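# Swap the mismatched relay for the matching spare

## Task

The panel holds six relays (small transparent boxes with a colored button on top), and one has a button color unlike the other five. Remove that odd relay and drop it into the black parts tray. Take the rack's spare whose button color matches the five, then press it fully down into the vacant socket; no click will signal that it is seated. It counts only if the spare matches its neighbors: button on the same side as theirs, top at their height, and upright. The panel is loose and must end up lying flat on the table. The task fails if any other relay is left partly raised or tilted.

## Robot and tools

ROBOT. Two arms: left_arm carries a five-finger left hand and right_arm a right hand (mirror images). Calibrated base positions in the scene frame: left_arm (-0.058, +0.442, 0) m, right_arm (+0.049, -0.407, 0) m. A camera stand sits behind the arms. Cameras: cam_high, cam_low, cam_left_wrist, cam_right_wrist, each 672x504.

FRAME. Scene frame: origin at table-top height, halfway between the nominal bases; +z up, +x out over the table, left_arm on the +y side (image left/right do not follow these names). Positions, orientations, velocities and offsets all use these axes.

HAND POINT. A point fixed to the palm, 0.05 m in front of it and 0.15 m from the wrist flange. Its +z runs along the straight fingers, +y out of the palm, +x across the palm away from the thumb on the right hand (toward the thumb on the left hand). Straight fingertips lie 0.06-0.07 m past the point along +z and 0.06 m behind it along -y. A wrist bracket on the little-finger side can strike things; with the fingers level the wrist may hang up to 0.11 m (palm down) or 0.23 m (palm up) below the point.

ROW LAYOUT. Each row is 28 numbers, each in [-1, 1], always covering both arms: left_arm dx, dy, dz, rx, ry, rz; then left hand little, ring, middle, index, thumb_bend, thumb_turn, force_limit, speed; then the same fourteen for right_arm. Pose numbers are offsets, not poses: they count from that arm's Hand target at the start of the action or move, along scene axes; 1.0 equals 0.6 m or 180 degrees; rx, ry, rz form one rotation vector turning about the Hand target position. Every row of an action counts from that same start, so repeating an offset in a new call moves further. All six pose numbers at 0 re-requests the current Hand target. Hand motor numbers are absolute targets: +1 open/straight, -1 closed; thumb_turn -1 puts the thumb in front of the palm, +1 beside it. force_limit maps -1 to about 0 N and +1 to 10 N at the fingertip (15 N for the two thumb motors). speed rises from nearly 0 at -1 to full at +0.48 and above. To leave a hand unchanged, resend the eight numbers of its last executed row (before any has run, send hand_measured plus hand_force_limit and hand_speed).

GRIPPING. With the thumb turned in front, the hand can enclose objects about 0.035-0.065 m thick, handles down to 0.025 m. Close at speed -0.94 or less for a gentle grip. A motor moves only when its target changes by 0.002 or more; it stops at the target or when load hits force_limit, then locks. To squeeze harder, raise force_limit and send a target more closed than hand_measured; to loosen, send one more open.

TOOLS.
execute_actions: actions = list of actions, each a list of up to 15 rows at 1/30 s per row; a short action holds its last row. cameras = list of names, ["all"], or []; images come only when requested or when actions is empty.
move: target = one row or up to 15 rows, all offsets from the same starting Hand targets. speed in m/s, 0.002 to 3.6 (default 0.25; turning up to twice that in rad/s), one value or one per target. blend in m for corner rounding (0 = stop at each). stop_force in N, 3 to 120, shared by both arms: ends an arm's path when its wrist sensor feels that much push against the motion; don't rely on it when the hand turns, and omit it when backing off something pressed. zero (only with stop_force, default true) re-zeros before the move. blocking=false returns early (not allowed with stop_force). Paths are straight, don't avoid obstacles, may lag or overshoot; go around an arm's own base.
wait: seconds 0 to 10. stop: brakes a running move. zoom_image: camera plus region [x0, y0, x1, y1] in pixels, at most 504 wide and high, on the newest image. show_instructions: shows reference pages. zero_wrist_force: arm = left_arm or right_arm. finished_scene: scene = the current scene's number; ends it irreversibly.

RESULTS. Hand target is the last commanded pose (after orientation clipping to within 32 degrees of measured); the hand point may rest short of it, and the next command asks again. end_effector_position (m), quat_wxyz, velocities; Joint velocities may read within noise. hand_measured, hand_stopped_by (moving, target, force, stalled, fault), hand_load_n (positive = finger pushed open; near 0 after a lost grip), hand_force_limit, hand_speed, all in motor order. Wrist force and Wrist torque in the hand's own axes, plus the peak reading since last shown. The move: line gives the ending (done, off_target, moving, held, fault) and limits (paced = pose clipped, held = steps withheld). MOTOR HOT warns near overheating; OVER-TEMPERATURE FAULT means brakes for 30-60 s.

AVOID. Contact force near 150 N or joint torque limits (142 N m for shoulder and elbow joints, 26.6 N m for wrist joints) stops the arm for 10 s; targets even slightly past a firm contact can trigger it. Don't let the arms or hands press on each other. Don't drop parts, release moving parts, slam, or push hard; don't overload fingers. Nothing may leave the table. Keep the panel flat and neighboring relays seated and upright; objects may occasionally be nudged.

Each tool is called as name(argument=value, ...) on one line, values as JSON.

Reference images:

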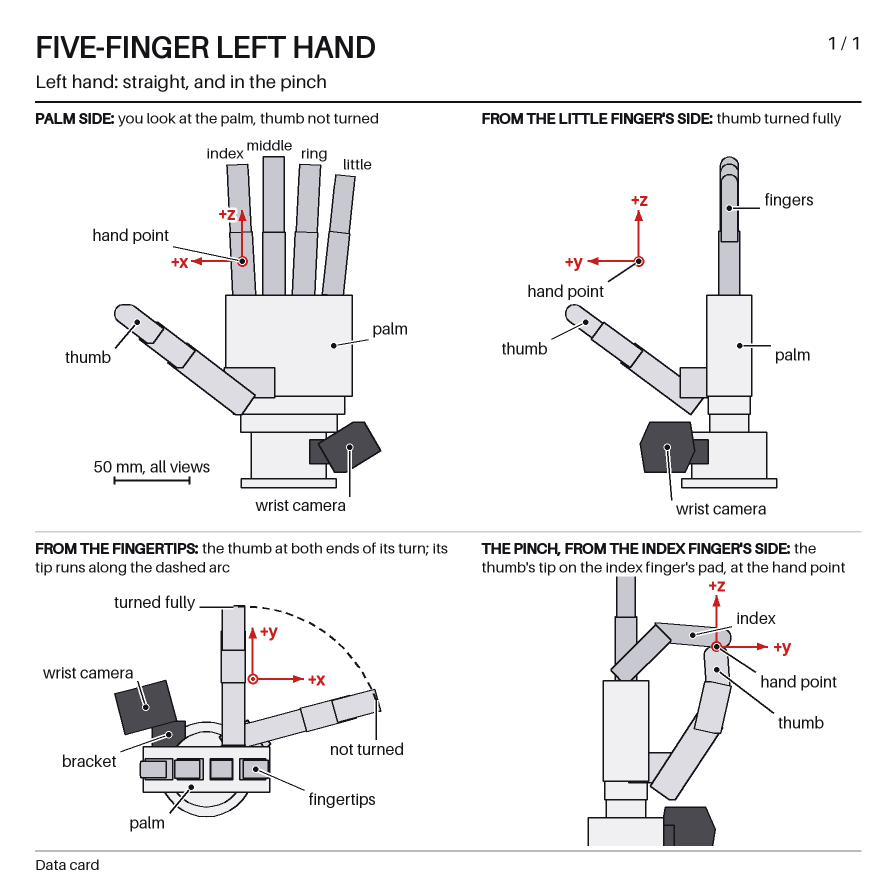

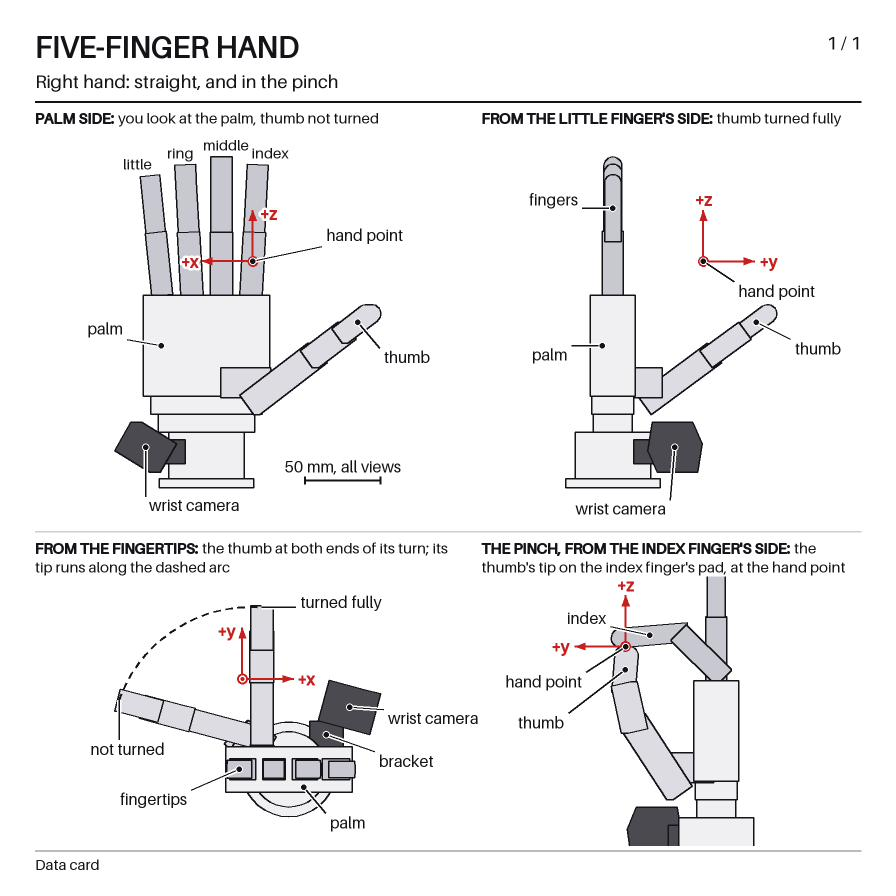

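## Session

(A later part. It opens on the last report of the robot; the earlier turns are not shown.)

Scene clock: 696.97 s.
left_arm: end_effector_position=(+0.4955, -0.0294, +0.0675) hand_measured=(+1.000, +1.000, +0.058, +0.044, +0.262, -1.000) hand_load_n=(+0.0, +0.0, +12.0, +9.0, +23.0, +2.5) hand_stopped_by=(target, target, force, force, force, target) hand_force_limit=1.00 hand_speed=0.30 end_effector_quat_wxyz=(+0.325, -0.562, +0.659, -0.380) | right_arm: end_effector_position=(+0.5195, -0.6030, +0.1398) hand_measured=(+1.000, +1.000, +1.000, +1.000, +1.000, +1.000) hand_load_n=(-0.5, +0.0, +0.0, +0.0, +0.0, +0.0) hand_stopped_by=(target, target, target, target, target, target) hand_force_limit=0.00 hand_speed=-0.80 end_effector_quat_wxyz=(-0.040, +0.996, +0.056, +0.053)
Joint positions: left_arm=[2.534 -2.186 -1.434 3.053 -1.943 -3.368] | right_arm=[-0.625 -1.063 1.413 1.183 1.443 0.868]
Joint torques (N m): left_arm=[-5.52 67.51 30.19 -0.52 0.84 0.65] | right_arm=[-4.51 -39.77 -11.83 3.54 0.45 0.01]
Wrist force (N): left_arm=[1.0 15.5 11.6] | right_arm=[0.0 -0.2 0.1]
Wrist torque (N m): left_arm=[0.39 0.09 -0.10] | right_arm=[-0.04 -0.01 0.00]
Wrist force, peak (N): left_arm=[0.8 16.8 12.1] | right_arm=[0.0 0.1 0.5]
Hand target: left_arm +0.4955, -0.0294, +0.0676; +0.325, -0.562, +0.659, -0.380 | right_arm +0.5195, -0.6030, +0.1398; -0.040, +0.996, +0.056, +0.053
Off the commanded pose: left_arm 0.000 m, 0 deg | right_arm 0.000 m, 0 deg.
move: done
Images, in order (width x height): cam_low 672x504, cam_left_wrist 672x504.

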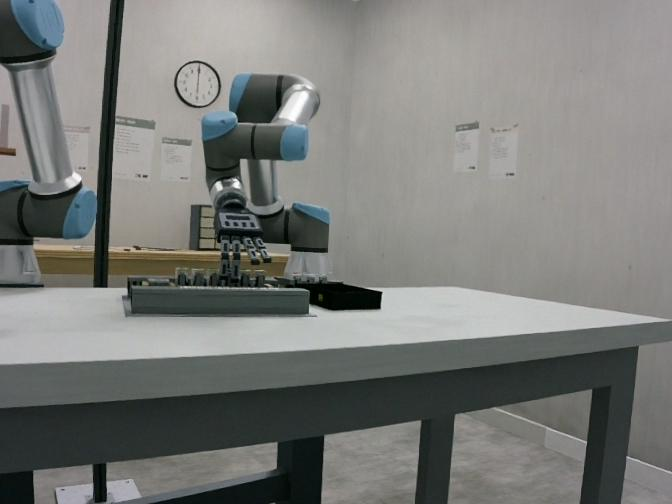

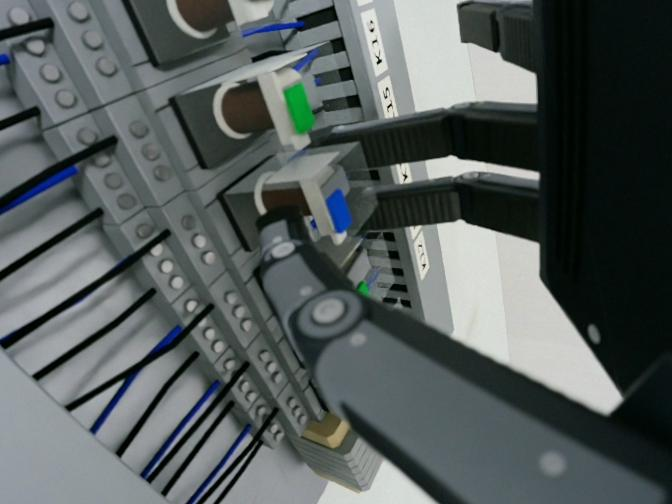

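move(target=[[0.0004,0.003,0.001,-0.014,0.0022,0,1,1,-0.6,-0.6,-0.4,-1,1,0.3,0,0,0,0,0,0,1,1,1,1,1,1,0,-0.8],[-0.0004,-0.003,0.002,0.014,-0.0022,0,1,1,-0.6,-0.6,-0.4,-1,1,0.3,0,0,0,0,0,0,1,1,1,1,1,1,0,-0.8],[0.0004,0.003,0.003,-0.014,0.0022,0,1,1,-0.6,-0.6,-0.4,-1,1,0.3,0,0,0,0,0,0,1,1,1,1,1,1,0,-0.8],[-0.0004,-0.003,0.004,0.014,-0.0022,0,1,1,-0.6,-0.6,-0.4,-1,1,0.3,0,0,0,0,0,0,1,1,1,1,1,1,0,-0.8],[0,0,0.005,0,0,0,1,1,-0.6,-0.6,-0.4,-1,1,0.3,0,0,0,0,0,0,1,1,1,1,1,1,0,-0.8]], speed=0.03, cameras=["cam_left_wrist", "cam_low"])

zoom_image(camera="cam_left_wrist", region=[200, 140, 440, 340])

zoom_image(camera="cam_low", region=[205, 240, 255, 290])

Scene clock: 716.33 s.
left_arm: end_effector_position=(+0.4955, -0.0294, +0.0706) hand_measured=(+1.000, +1.000, +0.058, +0.044, +0.262, -1.000) hand_load_n=(+0.0, +0.0, +12.0, +7.5, +22.0, +2.0) hand_stopped_by=(target, target, force, force, force, target) hand_force_limit=1.00 hand_speed=0.30 end_effector_quat_wxyz=(+0.325, -0.562, +0.659, -0.380) | right_arm: end_effector_position=(+0.5195, -0.6030, +0.1398) hand_measured=(+1.000, +1.000, +1.000, +1.000, +1.000, +1.000) hand_load_n=(+0.0, +0.0, +0.0, +0.0, +0.0, +0.0) hand_stopped_by=(target, target, target, target, target, target) hand_force_limit=0.00 hand_speed=-0.80 end_effector_quat_wxyz=(-0.040, +0.996, +0.056, +0.053)
Joint positions: left_arm=[2.534 -2.183 -1.431 3.046 -1.944 -3.368] | right_arm=[-0.625 -1.063 1.413 1.183 1.443 0.868]
Joint torques (N m): left_arm=[11.56 65.8 15.96 2.13 -0.16 -1.58] | right_arm=[-4.24 -39.61 -12.59 3.48 0.48 -0.06]
Wrist force (N): left_arm=[4.5 13.9 10.0] | right_arm=[0.0 -0.1 0.1]
Wrist torque (N m): left_arm=[0.28 0.21 -0.07] | right_arm=[-0.01 0.00 0.01]
Wrist force, peak (N): left_arm=[1.3 16.6 12.5] | right_arm=[-0.1 0.0 0.5]
Hand target: left_arm +0.4955, -0.0294, +0.0706; +0.325, -0.562, +0.659, -0.380 | right_arm +0.5195, -0.6030, +0.1398; -0.040, +0.996, +0.056, +0.053
Off the commanded pose: left_arm 0.000 m, 0 deg | right_arm 0.000 m, 0 deg.
move: done
Images, in order (width x height): cam_low 672x504, cam_left_wrist 672x504.

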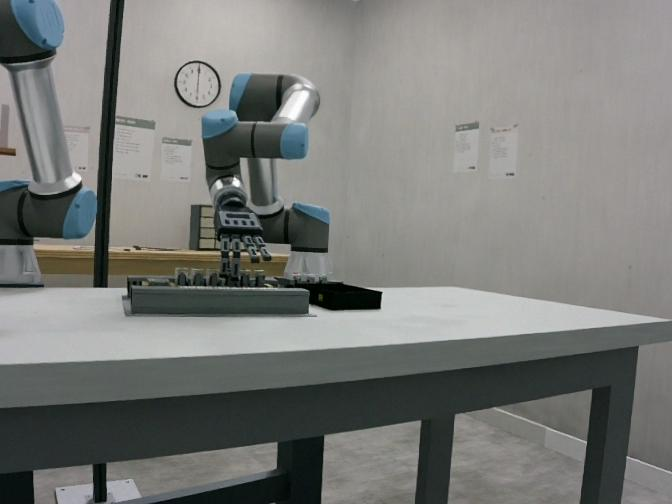

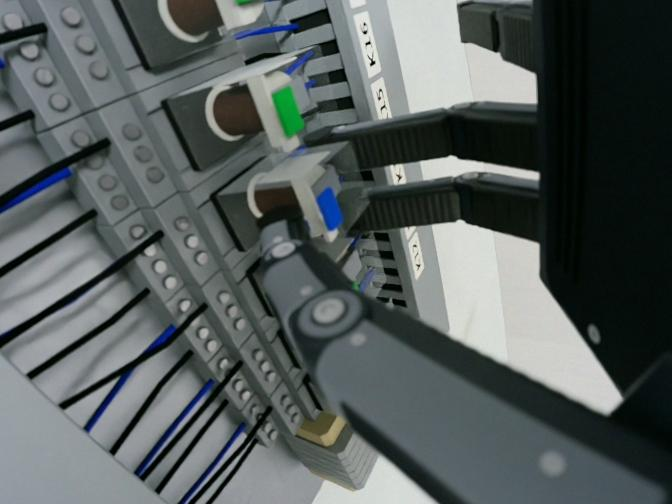

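Scaled by 2.100.

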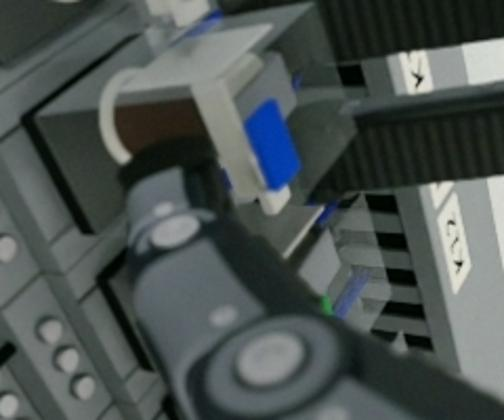

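Scaled by 10.080.

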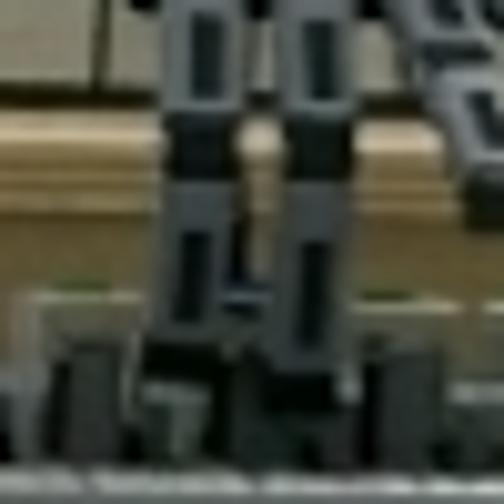

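zoom_image(camera="cam_left_wrist", region=[150, 60, 290, 260])

Scaled by 2.520.

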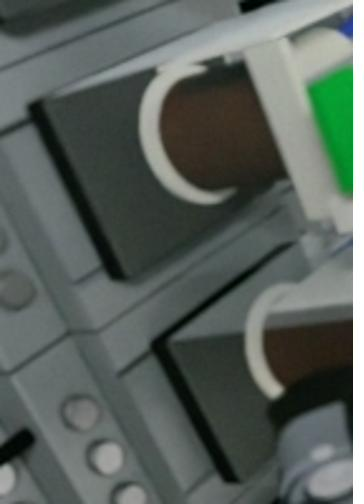

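wait(seconds=3, cameras=["cam_left_wrist"])

zoom_image(camera="cam_left_wrist", region=[150, 60, 290, 260])

Scene clock: 734.90 s.
left_arm: end_effector_position=(+0.4955, -0.0294, +0.0706) hand_measured=(+1.000, +1.000, +0.058, +0.044, +0.262, -1.000) hand_load_n=(+0.0, +0.0, +12.0, +7.5, +22.0, +2.5) hand_stopped_by=(target, target, force, force, force, target) hand_force_limit=1.00 hand_speed=0.30 end_effector_quat_wxyz=(+0.325, -0.562, +0.659, -0.380) | right_arm: end_effector_position=(+0.5195, -0.6030, +0.1398) hand_measured=(+1.000, +1.000, +1.000, +1.000, +1.000, +1.000) hand_load_n=(+0.0, +0.0, +0.0, +0.0, +0.0, +0.0) hand_stopped_by=(target, target, target, target, target, target) hand_force_limit=0.00 hand_speed=-0.80 end_effector_quat_wxyz=(-0.040, +0.996, +0.056, +0.053)
Joint positions: left_arm=[2.534 -2.183 -1.431 3.046 -1.943 -3.368] | right_arm=[-0.625 -1.063 1.413 1.183 1.443 0.868]
Joint torques (N m): left_arm=[12.24 65.51 15.12 2.34 -0.05 -1.28] | right_arm=[-4.96 -40.36 -12.14 3.46 0.47 0.01]
Wrist force (N): left_arm=[4.8 14.1 9.5] | right_arm=[-0.2 0.0 0.1]
Wrist torque (N m): left_arm=[0.33 0.16 -0.06] | right_arm=[0.00 0.02 -0.01]
Wrist force, peak (N): left_arm=[4.8 14.4 10.1] | right_arm=[0.0 0.0 0.5]
Hand target: left_arm +0.4955, -0.0294, +0.0706; +0.325, -0.562, +0.659, -0.380 | right_arm +0.5195, -0.6030, +0.1398; -0.040, +0.996, +0.056, +0.053
Off the commanded pose: left_arm 0.000 m, 0 deg | right_arm 0.000 m, 0 deg.
wait: 3.00 s; at rest from the start
Images, in order (width x height): cam_left_wrist 672x504.

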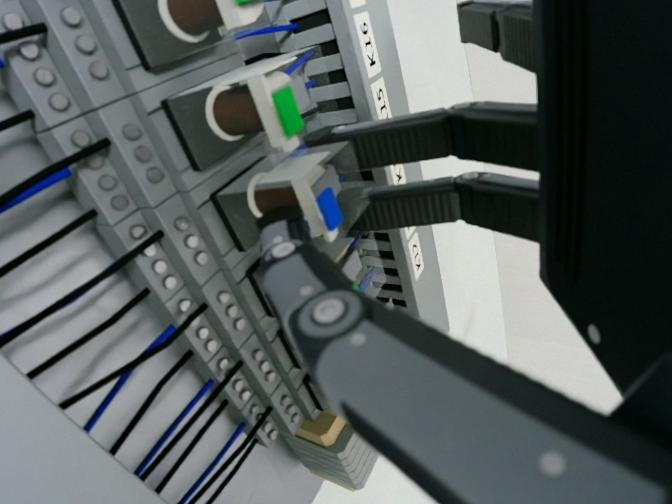

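Scaled by 2.520.

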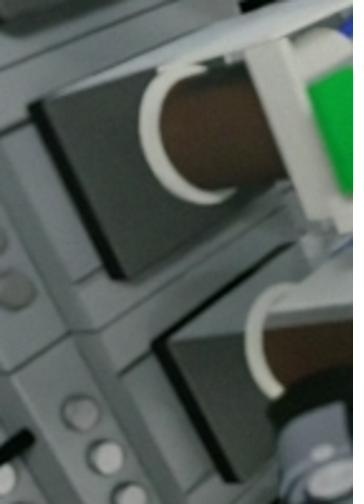

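move(target=[[0,0,0,0,0,0,1,1,0.3,0.3,0.6,-0.75,0.9,-0.3,0,0,0,0,0,0,1,1,1,1,1,1,0,-0.8],[0,0,0.035,0,0,0,1,1,1,0.3,0.6,-0.75,0.9,-0.3,0,0,0,0,0,0,1,1,1,1,1,1,0,-0.8]], speed=0.05, cameras=["cam_left_wrist", "cam_low", "cam_high"])

zoom_image(camera="cam_left_wrist", region=[100, 60, 340, 260])

zoom_image(camera="cam_low", region=[170, 240, 280, 300])

zoom_image(camera="cam_high", region=[270, 180, 480, 320])

Scene clock: 788.10 s.
left_arm: end_effector_position=(+0.4955, -0.0294, +0.0916) hand_measured=(+1.000, +1.000, +1.000, +0.300, +0.600, -0.750) hand_load_n=(+0.0, +0.0, +0.0, +0.0, +0.0, +0.0) hand_stopped_by=(target, target, target, target, target, target) hand_force_limit=0.90 hand_speed=-0.30 end_effector_quat_wxyz=(+0.325, -0.562, +0.659, -0.380) | right_arm: end_effector_position=(+0.5195, -0.6030, +0.1398) hand_measured=(+1.000, +1.000, +1.000, +1.000, +1.000, +1.000) hand_load_n=(+0.0, +0.0, +0.0, +0.0, +0.0, +0.0) hand_stopped_by=(target, target, target, target, target, target) hand_force_limit=0.00 hand_speed=-0.80 end_effector_quat_wxyz=(-0.040, +0.996, +0.056, +0.053)
Joint positions: left_arm=[2.535 -2.161 -1.408 3.002 -1.943 -3.368] | right_arm=[-0.625 -1.063 1.413 1.183 1.443 0.868]
Joint torques (N m): left_arm=[-4.5 55.35 22.68 -1.12 0.27 0.34] | right_arm=[-4.48 -41.12 -12.1 3.64 0.5 -0.06]
Wrist force (N): left_arm=[0.5 -1.5 0.5] | right_arm=[-0.1 0.1 0.1]
Wrist torque (N m): left_arm=[-0.22 0.02 0.21] | right_arm=[0.01 0.02 0.00]
Wrist force, peak (N): left_arm=[4.8 14.5 10.0] | right_arm=[0.1 0.1 0.5]
Hand target: left_arm +0.4955, -0.0294, +0.0916; +0.325, -0.562, +0.659, -0.380 | right_arm +0.5195, -0.6030, +0.1398; -0.040, +0.996, +0.056, +0.053
Off the commanded pose: left_arm 0.000 m, 0 deg | right_arm 0.000 m, 0 deg.
move: done
Images, in order (width x height): cam_high 672x504, cam_low 672x504, cam_left_wrist 672x504.

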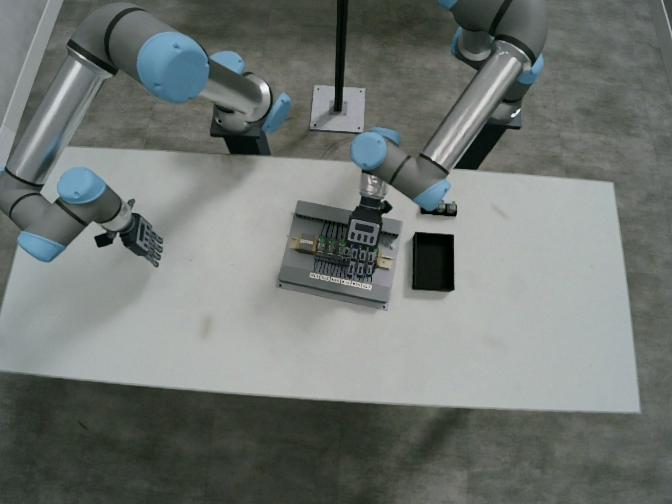

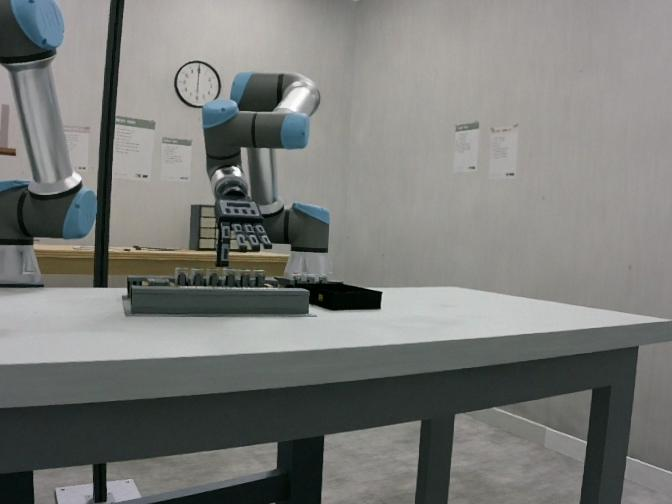

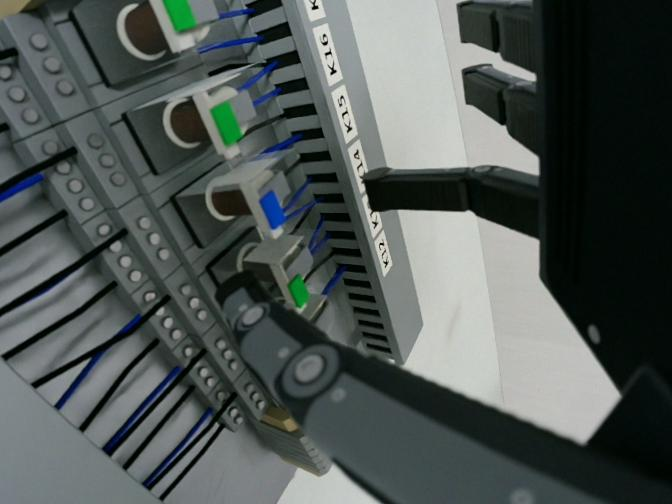

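Scaled by 2.100.

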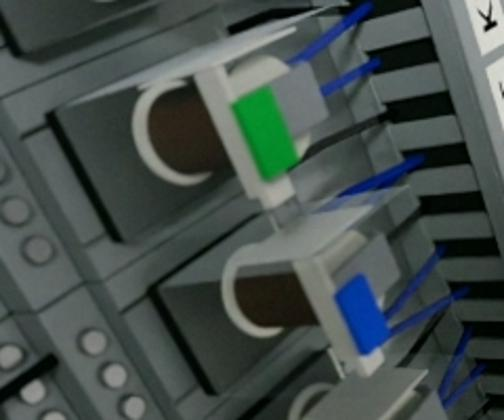

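Scaled by 4.582.

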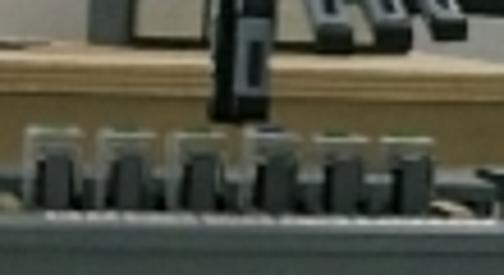

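Scaled by 2.400.

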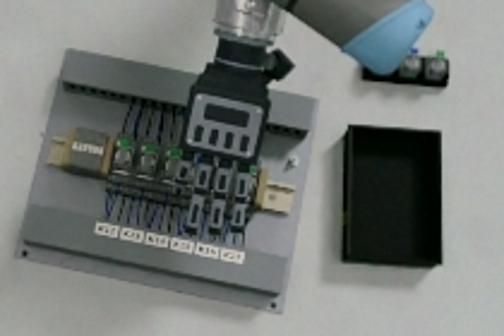

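move(target=[[0,0,0,0,0,0,1,1,0.3,0.3,0.6,-1,0.9,-0.3,0,0,0,0,0,0,1,1,1,1,1,1,0,-0.8],[0,0,-0.0467,0,0,0,1,1,0.3,0.3,0.6,-1,0.9,-0.3,0,0,0,0,0,0,1,1,1,1,1,1,0,-0.8]], speed=0.05)

move(target=[0,0,0,0,0,0,1,1,-0.2,-0.2,0.1,-1,-0.3,-0.9,0,0,0,0,0,0,1,1,1,1,1,1,0,-0.8], speed=0.03)

move(target=[0,0,0,0,0,0,1,1,-0.6,-0.6,-0.4,-1,1,0.4,0,0,0,0,0,0,1,1,1,1,1,1,0,-0.8], speed=0.03)

move(target=[[0,0,0.004,0,0,0,1,1,-0.6,-0.6,-0.4,-1,1,0.3,0,0,0,0,0,0,1,1,1,1,1,1,0,-0.8],[0.0008,0.005,0.005,-0.022,0.0035,0,1,1,-0.6,-0.6,-0.4,-1,1,0.3,0,0,0,0,0,0,1,1,1,1,1,1,0,-0.8],[-0.0008,-0.005,0.006,0.022,-0.0035,0,1,1,-0.6,-0.6,-0.4,-1,1,0.3,0,0,0,0,0,0,1,1,1,1,1,1,0,-0.8],[0.0008,0.005,0.007,-0.022,0.0035,0,1,1,-0.6,-0.6,-0.4,-1,1,0.3,0,0,0,0,0,0,1,1,1,1,1,1,0,-0.8],[-0.0008,-0.005,0.008,0.022,-0.0035,0,1,1,-0.6,-0.6,-0.4,-1,1,0.3,0,0,0,0,0,0,1,1,1,1,1,1,0,-0.8],[0,0,0.009,0,0,0,1,1,-0.6,-0.6,-0.4,-1,1,0.3,0,0,0,0,0,0,1,1,1,1,1,1,0,-0.8]], speed=0.03, cameras=["cam_left_wrist", "cam_low"])

zoom_image(camera="cam_left_wrist", region=[150, 60, 390, 260])

zoom_image(camera="cam_low", region=[205, 240, 255, 290])

Scene clock: 804.40 s.
left_arm: end_effector_position=(+0.4955, -0.0294, +0.0636) hand_measured=(+1.000, +1.000, +0.300, +0.300, +0.600, -1.000) hand_load_n=(+0.5, +0.0, +0.0, +0.0, +0.0, -0.5) hand_stopped_by=(target, target, target, target, target, target) hand_force_limit=0.90 hand_speed=-0.30 end_effector_quat_wxyz=(+0.325, -0.562, +0.659, -0.380) | right_arm: end_effector_position=(+0.5195, -0.6030, +0.1398) hand_measured=(+1.000, +1.000, +1.000, +1.000, +1.000, +1.000) hand_load_n=(+0.0, +0.0, +0.0, +0.0, +0.0, +0.0) hand_stopped_by=(target, target, target, target, target, target) hand_force_limit=0.00 hand_speed=-0.80 end_effector_quat_wxyz=(-0.040, +0.996, +0.056, +0.053)
Joint positions: left_arm=[2.534 -2.19 -1.438 3.061 -1.943 -3.368] | right_arm=[-0.625 -1.063 1.413 1.183 1.443 0.868]
Joint torques (N m): left_arm=[-8.51 30.53 10.64 1.49 -1.16 -1.25] | right_arm=[-4.45 -40.29 -11.71 3.56 0.55 0]
Wrist force (N): left_arm=[0.9 -1.2 0.6] | right_arm=[0.0 0.0 0.2]
Wrist torque (N m): left_arm=[-0.20 -0.03 0.22] | right_arm=[0.00 -0.01 0.00]
Wrist force, peak (N): left_arm=[0.9 -2.1 0.4] | right_arm=[-0.3 0.2 0.6]
Hand target: left_arm +0.4955, -0.0294, +0.0636; +0.325, -0.562, +0.659, -0.380 | right_arm +0.5195, -0.6030, +0.1398; -0.040, +0.996, +0.056, +0.053
Off the commanded pose: left_arm 0.000 m, 0 deg | right_arm 0.000 m, 0 deg.
move: done

Scene clock: 806.63 s.
left_arm: end_effector_position=(+0.4955, -0.0294, +0.0635) hand_measured=(+1.000, +1.000, +0.060, +0.042, +0.316, -1.000) hand_load_n=(+0.0, -0.5, +3.5, +4.0, +5.5, +0.5) hand_stopped_by=(target, target, force, force, force, target) hand_force_limit=-0.30 hand_speed=-0.90 end_effector_quat_wxyz=(+0.325, -0.562, +0.659, -0.380) | right_arm: end_effector_position=(+0.5195, -0.6030, +0.1398) hand_measured=(+1.000, +1.000, +1.000, +1.000, +1.000, +1.000) hand_load_n=(+0.0, +0.0, +0.0, +0.0, +0.0, +0.0) hand_stopped_by=(target, target, target, target, target, target) hand_force_limit=0.00 hand_speed=-0.80 end_effector_quat_wxyz=(-0.040, +0.996, +0.056, +0.053)
Joint positions: left_arm=[2.534 -2.191 -1.438 3.061 -1.943 -3.368] | right_arm=[-0.625 -1.063 1.413 1.183 1.443 0.868]
Joint torques (N m): left_arm=[-6.98 36.85 11.58 -1.51 0.81 0.55] | right_arm=[-4.66 -40.47 -12.1 3.47 0.51 -0.03]
Wrist force (N): left_arm=[1.1 0.6 5.0] | right_arm=[0.0 0.2 0.2]
Wrist torque (N m): left_arm=[-0.11 0.00 0.19] | right_arm=[0.03 0.00 0.01]
Wrist force, peak (N): left_arm=[0.8 -6.8 9.2] | right_arm=[-0.4 0.0 0.6]
Hand target: left_arm +0.4955, -0.0294, +0.0636; +0.325, -0.562, +0.659, -0.380 | right_arm +0.5195, -0.6030, +0.1398; -0.040, +0.996, +0.056, +0.053
Off the commanded pose: left_arm 0.000 m, 0 deg | right_arm 0.000 m, 0 deg.
move: done

Scene clock: 807.13 s.
left_arm: end_effector_position=(+0.4955, -0.0294, +0.0635) hand_measured=(+1.000, +1.000, +0.038, +0.020, +0.292, -1.000) hand_load_n=(+0.0, +0.0, +12.0, +10.5, +20.5, +1.0) hand_stopped_by=(target, target, force, force, force, target) hand_force_limit=1.00 hand_speed=0.40 end_effector_quat_wxyz=(+0.325, -0.562, +0.659, -0.380) | right_arm: end_effector_position=(+0.5195, -0.6030, +0.1398) hand_measured=(+1.000, +1.000, +1.000, +1.000, +1.000, +1.000) hand_load_n=(+0.0, +0.5, +0.0, +0.0, +0.0, +0.0) hand_stopped_by=(target, target, target, target, target, target) hand_force_limit=0.00 hand_speed=-0.80 end_effector_quat_wxyz=(-0.040, +0.996, +0.056, +0.053)
Joint positions: left_arm=[2.534 -2.191 -1.438 3.061 -1.943 -3.368] | right_arm=[-0.625 -1.063 1.413 1.183 1.443 0.868]
Joint torques (N m): left_arm=[-5.44 39.37 12.73 -0.63 0.85 0.54] | right_arm=[-4.81 -40.69 -11.68 3.58 0.45 -0.06]
Wrist force (N): left_arm=[0.2 2.4 1.9] | right_arm=[0.0 -0.1 0.4]
Wrist torque (N m): left_arm=[-0.13 -0.06 0.16] | right_arm=[-0.03 -0.01 0.00]
Wrist force, peak (N): left_arm=[0.8 -0.4 11.0] | right_arm=[-0.3 0.1 0.3]
Hand target: left_arm +0.4955, -0.0294, +0.0636; +0.325, -0.562, +0.659, -0.380 | right_arm +0.5195, -0.6030, +0.1398; -0.040, +0.996, +0.056, +0.053
Off the commanded pose: left_arm 0.000 m, 0 deg | right_arm 0.000 m, 0 deg.
move: done

Scene clock: 817.43 s.
left_arm: end_effector_position=(+0.4952, -0.0313, +0.0686) hand_measured=(+1.000, +1.000, +0.038, +0.020, +0.292, -1.000) hand_load_n=(+0.0, +0.0, +11.0, +8.0, +23.0, +1.5) hand_stopped_by=(target, target, force, force, force, target) hand_force_limit=1.00 hand_speed=0.30 end_effector_quat_wxyz=(+0.339, -0.554, +0.666, -0.367) | right_arm: end_effector_position=(+0.5195, -0.6030, +0.1398) hand_measured=(+1.000, +1.000, +1.000, +1.000, +1.000, +1.000) hand_load_n=(+0.0, +0.0, +0.0, +0.0, +0.0, +0.5) hand_stopped_by=(target, target, target, target, target, target) hand_force_limit=0.00 hand_speed=-0.80 end_effector_quat_wxyz=(-0.040, +0.996, +0.056, +0.053)
Joint positions: left_arm=[2.518 -2.199 -1.407 3.03 -1.979 -3.342] | right_arm=[-0.625 -1.063 1.413 1.183 1.443 0.868]
Joint torques (N m): left_arm=[10.84 64.82 14.79 2.67 1.09 -1.83] | right_arm=[-4.33 -40.51 -12.36 3.54 0.67 0]
Wrist force (N): left_arm=[2.3 12.0 7.4] | right_arm=[-0.1 0.1 0.2]
Wrist torque (N m): left_arm=[0.21 0.19 -0.04] | right_arm=[0.01 0.01 0.00]
Wrist force, peak (N): left_arm=[12.7 -10.3 -10.8] | right_arm=[-0.2 0.0 0.6]
Hand target: left_arm +0.4952, -0.0313, +0.0686; +0.339, -0.554, +0.666, -0.367 (not the last commanded pose) | right_arm +0.5195, -0.6030, +0.1398; -0.040, +0.996, +0.056, +0.053
Off the commanded pose: left_arm 0.002 m, 3 deg | right_arm 0.000 m, 0 deg.
move: off_target (left_arm; path cut at 10 s); path passed 5 of 6 targets
Images, in order (width x height): cam_low 672x504, cam_left_wrist 672x504.

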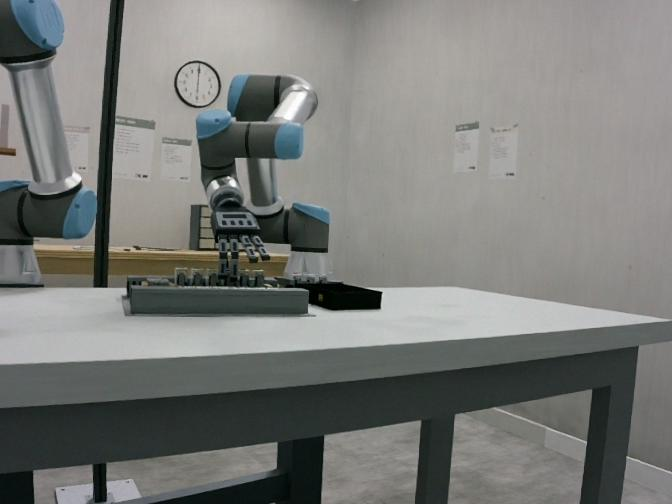

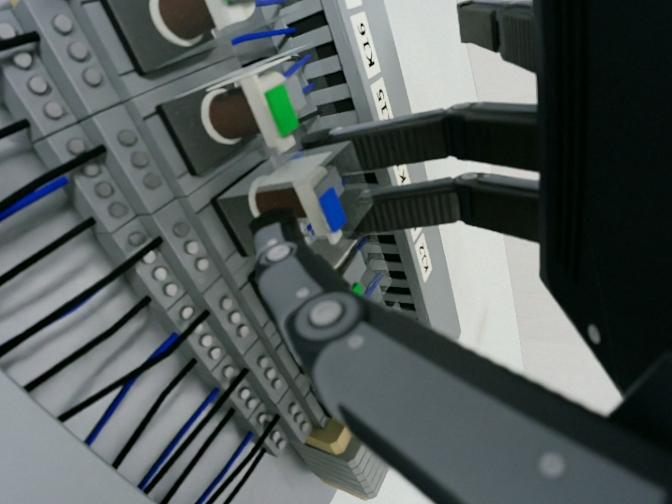

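Scaled by 2.100.

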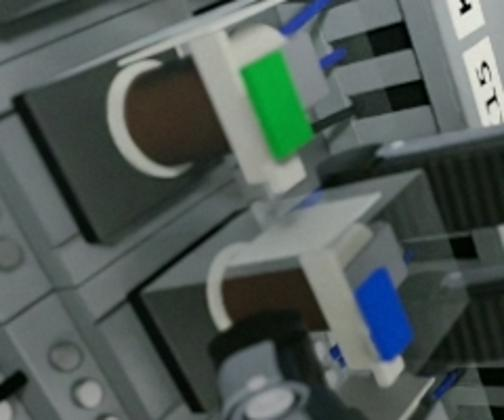

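Scaled by 10.080.

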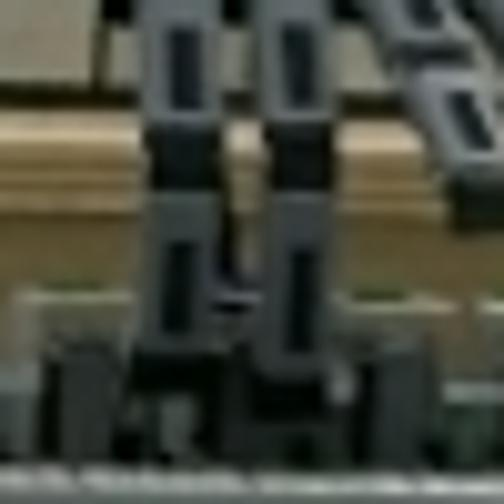

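move(target=[[0.001,0.0064,0.0012,-0.0275,0.0034,0,1,1,-0.6,-0.6,-0.4,-1,1,0.3,0,0,0,0,0,0,1,1,1,1,1,1,0,-0.8],[0,0,0.0024,0,0,0,1,1,-0.6,-0.6,-0.4,-1,1,0.3,0,0,0,0,0,0,1,1,1,1,1,1,0,-0.8],[0.001,0.0064,0.0036,-0.0275,0.0034,0,1,1,-0.6,-0.6,-0.4,-1,1,0.3,0,0,0,0,0,0,1,1,1,1,1,1,0,-0.8],[0,0,0.0048,0,0,0,1,1,-0.6,-0.6,-0.4,-1,1,0.3,0,0,0,0,0,0,1,1,1,1,1,1,0,-0.8],[0.0005,0.0032,0.006,-0.01375,0.0017,0,1,1,-0.6,-0.6,-0.4,-1,1,0.3,0,0,0,0,0,0,1,1,1,1,1,1,0,-0.8]], speed=0.08, cameras=["cam_left_wrist", "cam_low"])

zoom_image(camera="cam_left_wrist", region=[150, 60, 390, 260])

zoom_image(camera="cam_low", region=[205, 240, 255, 290])

Scene clock: 835.67 s.
left_arm: end_effector_position=(+0.4955, -0.0294, +0.0722) hand_measured=(+1.000, +1.000, +0.038, +0.018, +0.292, -1.000) hand_load_n=(+0.0, +0.0, +14.0, +4.0, +19.5, +1.0) hand_stopped_by=(target, target, force, force, force, target) hand_force_limit=1.00 hand_speed=0.30 end_effector_quat_wxyz=(+0.325, -0.562, +0.659, -0.380) | right_arm: end_effector_position=(+0.5195, -0.6030, +0.1398) hand_measured=(+1.000, +1.000, +1.000, +1.000, +1.000, +1.000) hand_load_n=(+0.0, +0.0, +0.0, +0.0, +0.0, +0.0) hand_stopped_by=(target, target, target, target, target, target) hand_force_limit=0.00 hand_speed=-0.80 end_effector_quat_wxyz=(-0.040, +0.996, +0.056, +0.053)
Joint positions: left_arm=[2.534 -2.181 -1.43 3.045 -1.944 -3.367] | right_arm=[-0.625 -1.063 1.413 1.183 1.443 0.868]
Joint torques (N m): left_arm=[11.68 66.32 15.98 2.74 0.03 -1.43] | right_arm=[-4.39 -40.54 -11.97 3.56 0.64 -0.1]
Wrist force (N): left_arm=[4.3 14.5 7.9] | right_arm=[-0.2 0.0 0.1]
Wrist torque (N m): left_arm=[0.24 0.24 -0.09] | right_arm=[0.00 0.03 -0.01]
Wrist force, peak (N): left_arm=[4.3 15.3 9.7] | right_arm=[-0.2 0.4 0.3]
Hand target: left_arm +0.4955, -0.0293, +0.0722; +0.325, -0.562, +0.659, -0.380 | right_arm +0.5195, -0.6030, +0.1398; -0.040, +0.996, +0.056, +0.053
Off the commanded pose: left_arm 0.000 m, 0 deg | right_arm 0.000 m, 0 deg.
move: done
Images, in order (width x height): cam_low 672x504, cam_left_wrist 672x504.

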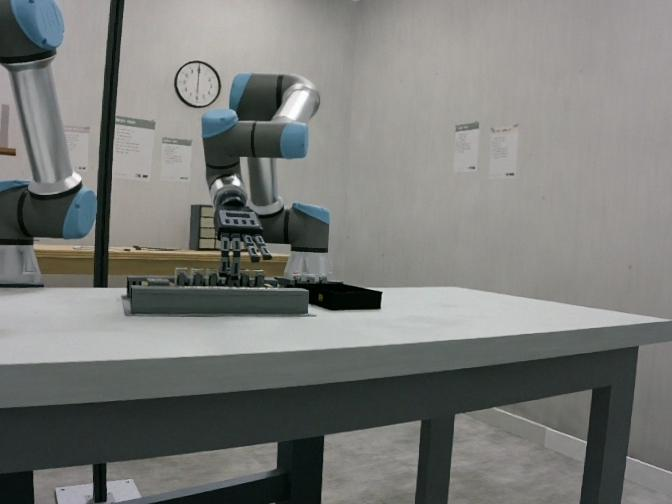

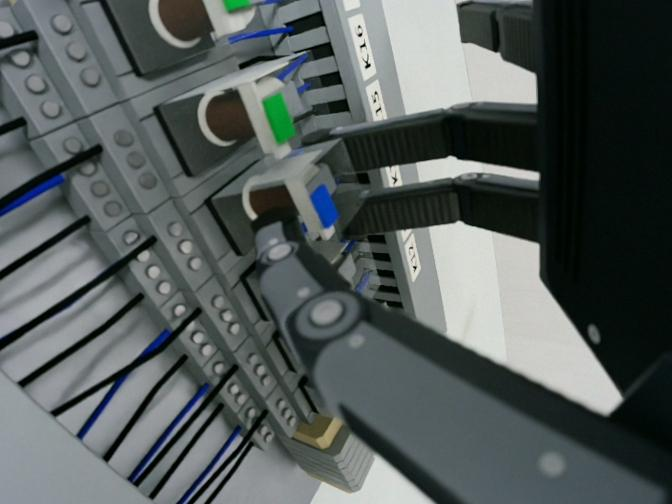

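Scaled by 2.100.

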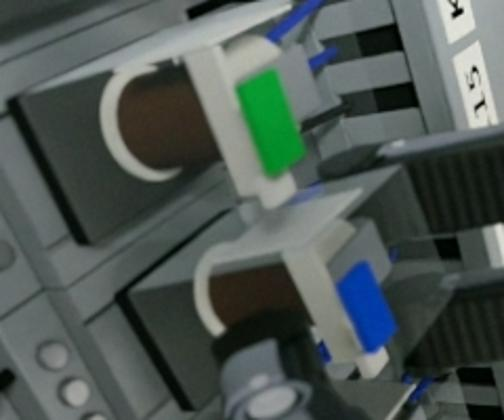

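Scaled by 10.080.

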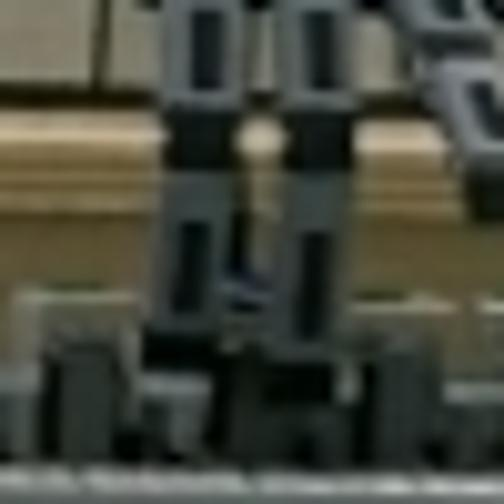

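move(target=[[0,0,0,0,0,0,1,1,0.25,0.25,0.5,-1,0.9,-0.3,0,0,0,0,0,0,1,1,1,1,1,1,0,-0.8],[0,0,-0.0133,0,0,0,1,1,0.25,0.25,0.5,-1,0.9,-0.3,0,0,0,0,0,0,1,1,1,1,1,1,0,-0.8]], speed=0.05)

move(target=[0,0,0,0,0,0,1,1,-0.2,-0.2,0.1,-1,-0.3,-0.9,0,0,0,0,0,0,1,1,1,1,1,1,0,-0.8], speed=0.03)

move(target=[0,0,0,0,0,0,1,1,-0.6,-0.6,-0.4,-1,1,0.4,0,0,0,0,0,0,1,1,1,1,1,1,0,-0.8], speed=0.03)

move(target=[[0,0,0.003,0,0,0,1,1,-0.6,-0.6,-0.4,-1,1,0.3,0,0,0,0,0,0,1,1,1,1,1,1,0,-0.8],[0.0007,0.0045,0.0045,-0.019,0.003,0,1,1,-0.6,-0.6,-0.4,-1,1,0.3,0,0,0,0,0,0,1,1,1,1,1,1,0,-0.8],[-0.0007,-0.0045,0.006,0.019,-0.003,0,1,1,-0.6,-0.6,-0.4,-1,1,0.3,0,0,0,0,0,0,1,1,1,1,1,1,0,-0.8],[0.0007,0.0045,0.0075,-0.019,0.003,0,1,1,-0.6,-0.6,-0.4,-1,1,0.3,0,0,0,0,0,0,1,1,1,1,1,1,0,-0.8],[-0.0007,-0.0045,0.009,0.019,-0.003,0,1,1,-0.6,-0.6,-0.4,-1,1,0.3,0,0,0,0,0,0,1,1,1,1,1,1,0,-0.8],[0,0,0.0105,0,0,0,1,1,-0.6,-0.6,-0.4,-1,1,0.3,0,0,0,0,0,0,1,1,1,1,1,1,0,-0.8]], speed=0.07, cameras=["cam_left_wrist", "cam_low"])

zoom_image(camera="cam_left_wrist", region=[150, 60, 390, 260])

zoom_image(camera="cam_low", region=[205, 240, 255, 290])

Scene clock: 847.97 s.
left_arm: end_effector_position=(+0.4955, -0.0293, +0.0643) hand_measured=(+1.000, +1.000, +0.250, +0.250, +0.500, -1.000) hand_load_n=(+0.0, +0.0, +0.0, +0.0, +0.5, +0.0) hand_stopped_by=(target, target, target, target, target, target) hand_force_limit=0.90 hand_speed=-0.30 end_effector_quat_wxyz=(+0.325, -0.562, +0.659, -0.380) | right_arm: end_effector_position=(+0.5195, -0.6030, +0.1398) hand_measured=(+1.000, +1.000, +1.000, +1.000, +1.000, +1.000) hand_load_n=(+0.0, +0.0, +0.5, +0.0, +0.0, +0.0) hand_stopped_by=(target, target, target, target, target, target) hand_force_limit=0.00 hand_speed=-0.80 end_effector_quat_wxyz=(-0.040, +0.996, +0.056, +0.053)
Joint positions: left_arm=[2.534 -2.189 -1.439 3.062 -1.944 -3.368] | right_arm=[-0.625 -1.063 1.413 1.183 1.443 0.868]
Joint torques (N m): left_arm=[-1.76 29.46 9.23 1.34 -0.09 -1.28] | right_arm=[-4.57 -41.59 -11.79 3.52 0.58 0.02]
Wrist force (N): left_arm=[0.4 -1.6 0.7] | right_arm=[0.0 0.1 0.4]
Wrist torque (N m): left_arm=[-0.28 0.05 0.21] | right_arm=[-0.01 -0.01 0.00]
Wrist force, peak (N): left_arm=[4.6 15.9 8.6] | right_arm=[-0.2 0.4 0.4]
Hand target: left_arm +0.4955, -0.0293, +0.0642; +0.325, -0.562, +0.659, -0.380 | right_arm +0.5195, -0.6030, +0.1398; -0.040, +0.996, +0.056, +0.053
Off the commanded pose: left_arm 0.000 m, 0 deg | right_arm 0.000 m, 0 deg.
move: done

Scene clock: 849.33 s.
left_arm: end_effector_position=(+0.4955, -0.0293, +0.0642) hand_measured=(+1.000, +1.000, +0.046, +0.020, +0.342, -1.000) hand_load_n=(+0.0, +0.0, +2.5, +6.0, +6.0, +0.5) hand_stopped_by=(target, target, force, force, force, target) hand_force_limit=-0.30 hand_speed=-0.90 end_effector_quat_wxyz=(+0.325, -0.562, +0.659, -0.380) | right_arm: end_effector_position=(+0.5195, -0.6030, +0.1398) hand_measured=(+1.000, +1.000, +1.000, +1.000, +1.000, +1.000) hand_load_n=(+0.0, +0.0, +0.0, +0.0, +0.0, +0.0) hand_stopped_by=(target, target, target, target, target, target) hand_force_limit=0.00 hand_speed=-0.80 end_effector_quat_wxyz=(-0.040, +0.996, +0.056, +0.053)
Joint positions: left_arm=[2.534 -2.189 -1.439 3.062 -1.944 -3.368] | right_arm=[-0.625 -1.063 1.413 1.183 1.443 0.868]
Joint torques (N m): left_arm=[-10.53 32.61 10.47 -2.73 0.38 0.01] | right_arm=[-4.36 -40.88 -11.61 3.61 0.61 0]
Wrist force (N): left_arm=[0.7 -1.4 5.5] | right_arm=[0.0 0.0 0.3]
Wrist torque (N m): left_arm=[-0.19 0.10 0.18] | right_arm=[-0.02 -0.02 0.01]
Wrist force, peak (N): left_arm=[0.8 -5.2 7.3] | right_arm=[0.2 0.3 0.4]
Hand target: left_arm +0.4955, -0.0293, +0.0642; +0.325, -0.562, +0.659, -0.380 | right_arm +0.5195, -0.6030, +0.1398; -0.040, +0.996, +0.056, +0.053
Off the commanded pose: left_arm 0.000 m, 0 deg | right_arm 0.000 m, 0 deg.
move: done

Scene clock: 849.83 s.
left_arm: end_effector_position=(+0.4955, -0.0293, +0.0642) hand_measured=(+1.000, +1.000, +0.022, +0.000, +0.318, -1.000) hand_load_n=(+0.0, +0.0, +12.5, +10.0, +21.0, +1.0) hand_stopped_by=(target, target, force, force, force, target) hand_force_limit=1.00 hand_speed=0.40 end_effector_quat_wxyz=(+0.325, -0.562, +0.659, -0.380) | right_arm: end_effector_position=(+0.5195, -0.6030, +0.1398) hand_measured=(+1.000, +1.000, +1.000, +1.000, +1.000, +1.000) hand_load_n=(+0.0, +0.0, +0.0, +0.0, +0.0, +0.0) hand_stopped_by=(target, target, target, target, target, target) hand_force_limit=0.00 hand_speed=-0.80 end_effector_quat_wxyz=(-0.040, +0.996, +0.056, +0.053)
Joint positions: left_arm=[2.534 -2.189 -1.439 3.062 -1.944 -3.368] | right_arm=[-0.625 -1.063 1.413 1.183 1.443 0.868]
Joint torques (N m): left_arm=[-7.93 35.72 11.69 0.29 0.42 0.42] | right_arm=[-4.01 -40.87 -12.11 3.56 0.66 -0.05]
Wrist force (N): left_arm=[0.0 -1.7 1.6] | right_arm=[-0.1 -0.1 0.1]
Wrist torque (N m): left_arm=[-0.26 0.02 0.19] | right_arm=[-0.02 0.01 -0.01]
Wrist force, peak (N): left_arm=[0.8 -4.3 10.1] | right_arm=[-0.1 -0.1 0.4]
Hand target: left_arm +0.4955, -0.0293, +0.0642; +0.325, -0.562, +0.659, -0.380 | right_arm +0.5195, -0.6030, +0.1398; -0.040, +0.996, +0.056, +0.053
Off the commanded pose: left_arm 0.000 m, 0 deg | right_arm 0.000 m, 0 deg.
move: done

Scene clock: 855.40 s.
left_arm: end_effector_position=(+0.4955, -0.0294, +0.0705) hand_measured=(+1.000, +1.000, +0.022, +0.000, +0.318, -1.000) hand_load_n=(+0.0, +0.0, +15.0, +0.0, +18.5, +3.0) hand_stopped_by=(target, target, force, force, force, target) hand_force_limit=1.00 hand_speed=0.30 end_effector_quat_wxyz=(+0.325, -0.562, +0.659, -0.380) | right_arm: end_effector_position=(+0.5195, -0.6030, +0.1398) hand_measured=(+1.000, +1.000, +1.000, +1.000, +1.000, +1.000) hand_load_n=(+0.0, +0.0, +0.0, +0.0, +0.0, +0.0) hand_stopped_by=(target, target, target, target, target, target) hand_force_limit=0.00 hand_speed=-0.80 end_effector_quat_wxyz=(-0.040, +0.996, +0.056, +0.053)
Joint positions: left_arm=[2.534 -2.182 -1.432 3.049 -1.944 -3.367] | right_arm=[-0.625 -1.063 1.413 1.183 1.443 0.868]
Joint torques (N m): left_arm=[14.05 61.96 14.15 2.72 -0.15 -1.29] | right_arm=[-4.31 -41.28 -12.02 3.58 0.66 -0.03]
Wrist force (N): left_arm=[5.4 10.7 4.9] | right_arm=[0.2 0.0 0.2]
Wrist torque (N m): left_arm=[0.14 0.21 -0.01] | right_arm=[0.00 -0.04 0.02]
Wrist force, peak (N): left_arm=[4.1 14.7 10.6] | right_arm=[-0.1 0.0 0.5]
Hand target: left_arm +0.4955, -0.0293, +0.0705; +0.325, -0.562, +0.659, -0.380 | right_arm +0.5195, -0.6030, +0.1398; -0.040, +0.996, +0.056, +0.053
Off the commanded pose: left_arm 0.000 m, 0 deg | right_arm 0.000 m, 0 deg.
move: done
Images, in order (width x height): cam_low 672x504, cam_left_wrist 672x504.

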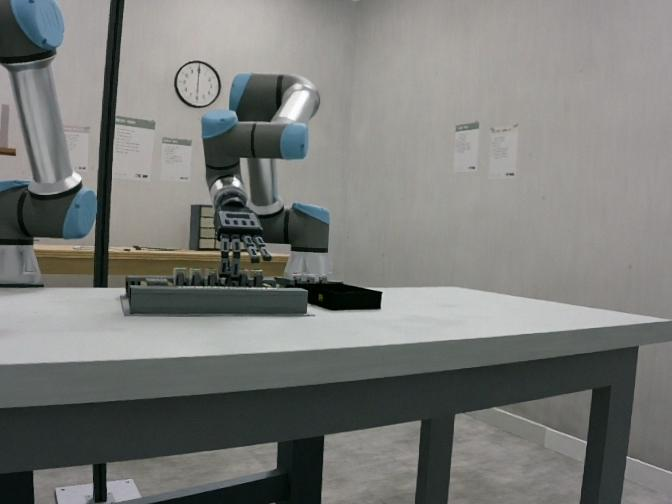

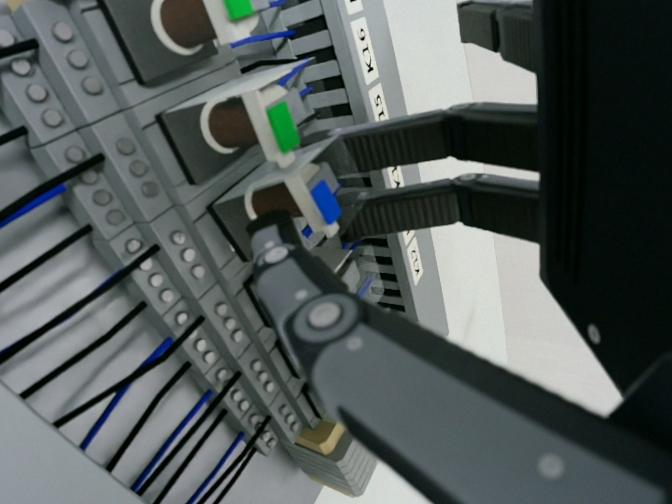

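Scaled by 2.100.

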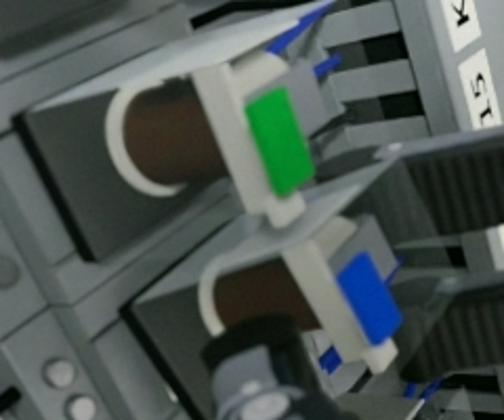

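Scaled by 10.080.

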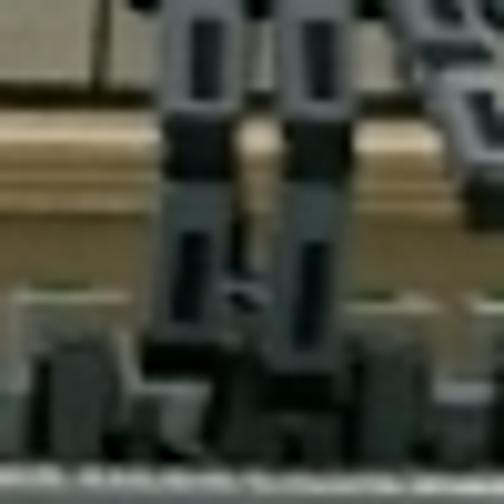

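move(target=[[0,0,0,0,0,0,1,1,0.25,0.25,0.5,-1,0.9,-0.3,0,0,0,0,0,0,1,1,1,1,1,1,0,-0.8],[0,0,0.035,0,0,0,1,1,0.25,0.25,0.5,-1,0.9,-0.3,0,0,0,0,0,0,1,1,1,1,1,1,0,-0.8]], speed=0.05, cameras=["cam_left_wrist", "cam_low"])

zoom_image(camera="cam_left_wrist", region=[120, 60, 360, 260])

zoom_image(camera="cam_low", region=[190, 240, 260, 300])

Scene clock: 862.03 s.
left_arm: end_effector_position=(+0.4955, -0.0293, +0.0914) hand_measured=(+1.000, +1.000, +0.250, +0.250, +0.500, -1.000) hand_load_n=(+0.0, +0.0, +0.0, +0.0, +0.0, +0.0) hand_stopped_by=(target, target, target, target, target, target) hand_force_limit=0.90 hand_speed=-0.30 end_effector_quat_wxyz=(+0.325, -0.562, +0.659, -0.380) | right_arm: end_effector_position=(+0.5195, -0.6030, +0.1398) hand_measured=(+1.000, +1.000, +1.000, +1.000, +1.000, +1.000) hand_load_n=(+0.0, +0.0, +0.0, +0.0, +0.0, +0.0) hand_stopped_by=(target, target, target, target, target, target) hand_force_limit=0.00 hand_speed=-0.80 end_effector_quat_wxyz=(-0.040, +0.996, +0.056, +0.053)
Joint positions: left_arm=[2.534 -2.161 -1.41 3.005 -1.944 -3.368] | right_arm=[-0.625 -1.063 1.413 1.183 1.443 0.868]
Joint torques (N m): left_arm=[-9.46 54.6 23.09 -1.8 0.2 0.55] | right_arm=[-4.43 -41.43 -11.63 3.55 0.59 -0.04]
Wrist force (N): left_arm=[-0.2 -1.7 0.7] | right_arm=[-0.1 -0.2 0.2]
Wrist torque (N m): left_arm=[-0.28 0.13 0.17] | right_arm=[-0.03 0.01 0.00]
Wrist force, peak (N): left_arm=[5.7 11.2 5.3] | right_arm=[-0.2 0.2 0.5]
Hand target: left_arm +0.4955, -0.0293, +0.0915; +0.325, -0.562, +0.659, -0.380 | right_arm +0.5195, -0.6030, +0.1398; -0.040, +0.996, +0.056, +0.053
Off the commanded pose: left_arm 0.000 m, 0 deg | right_arm 0.000 m, 0 deg.
move: done
Images, in order (width x height): cam_low 672x504, cam_left_wrist 672x504.

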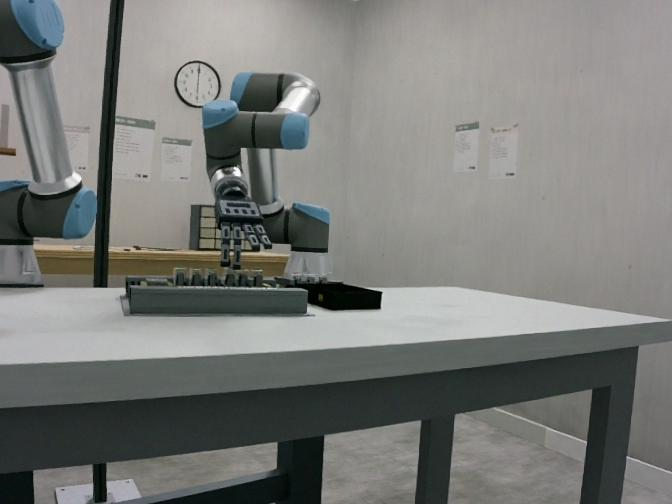

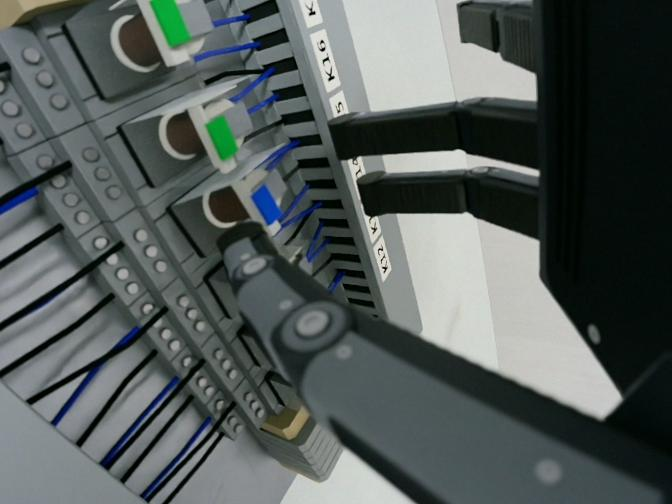

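Scaled by 2.100.

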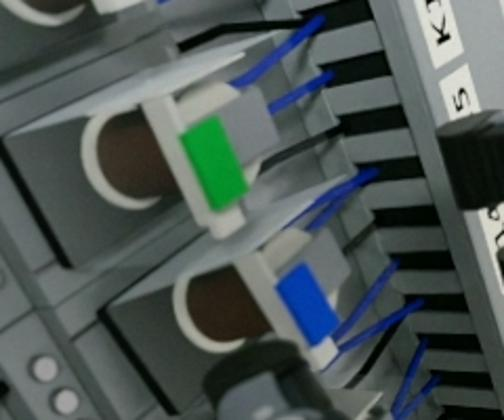

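Scaled by 7.200.

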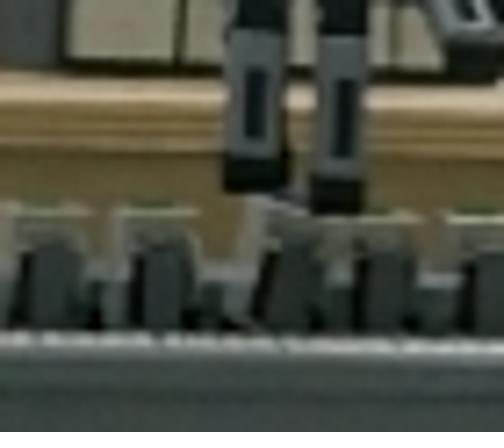

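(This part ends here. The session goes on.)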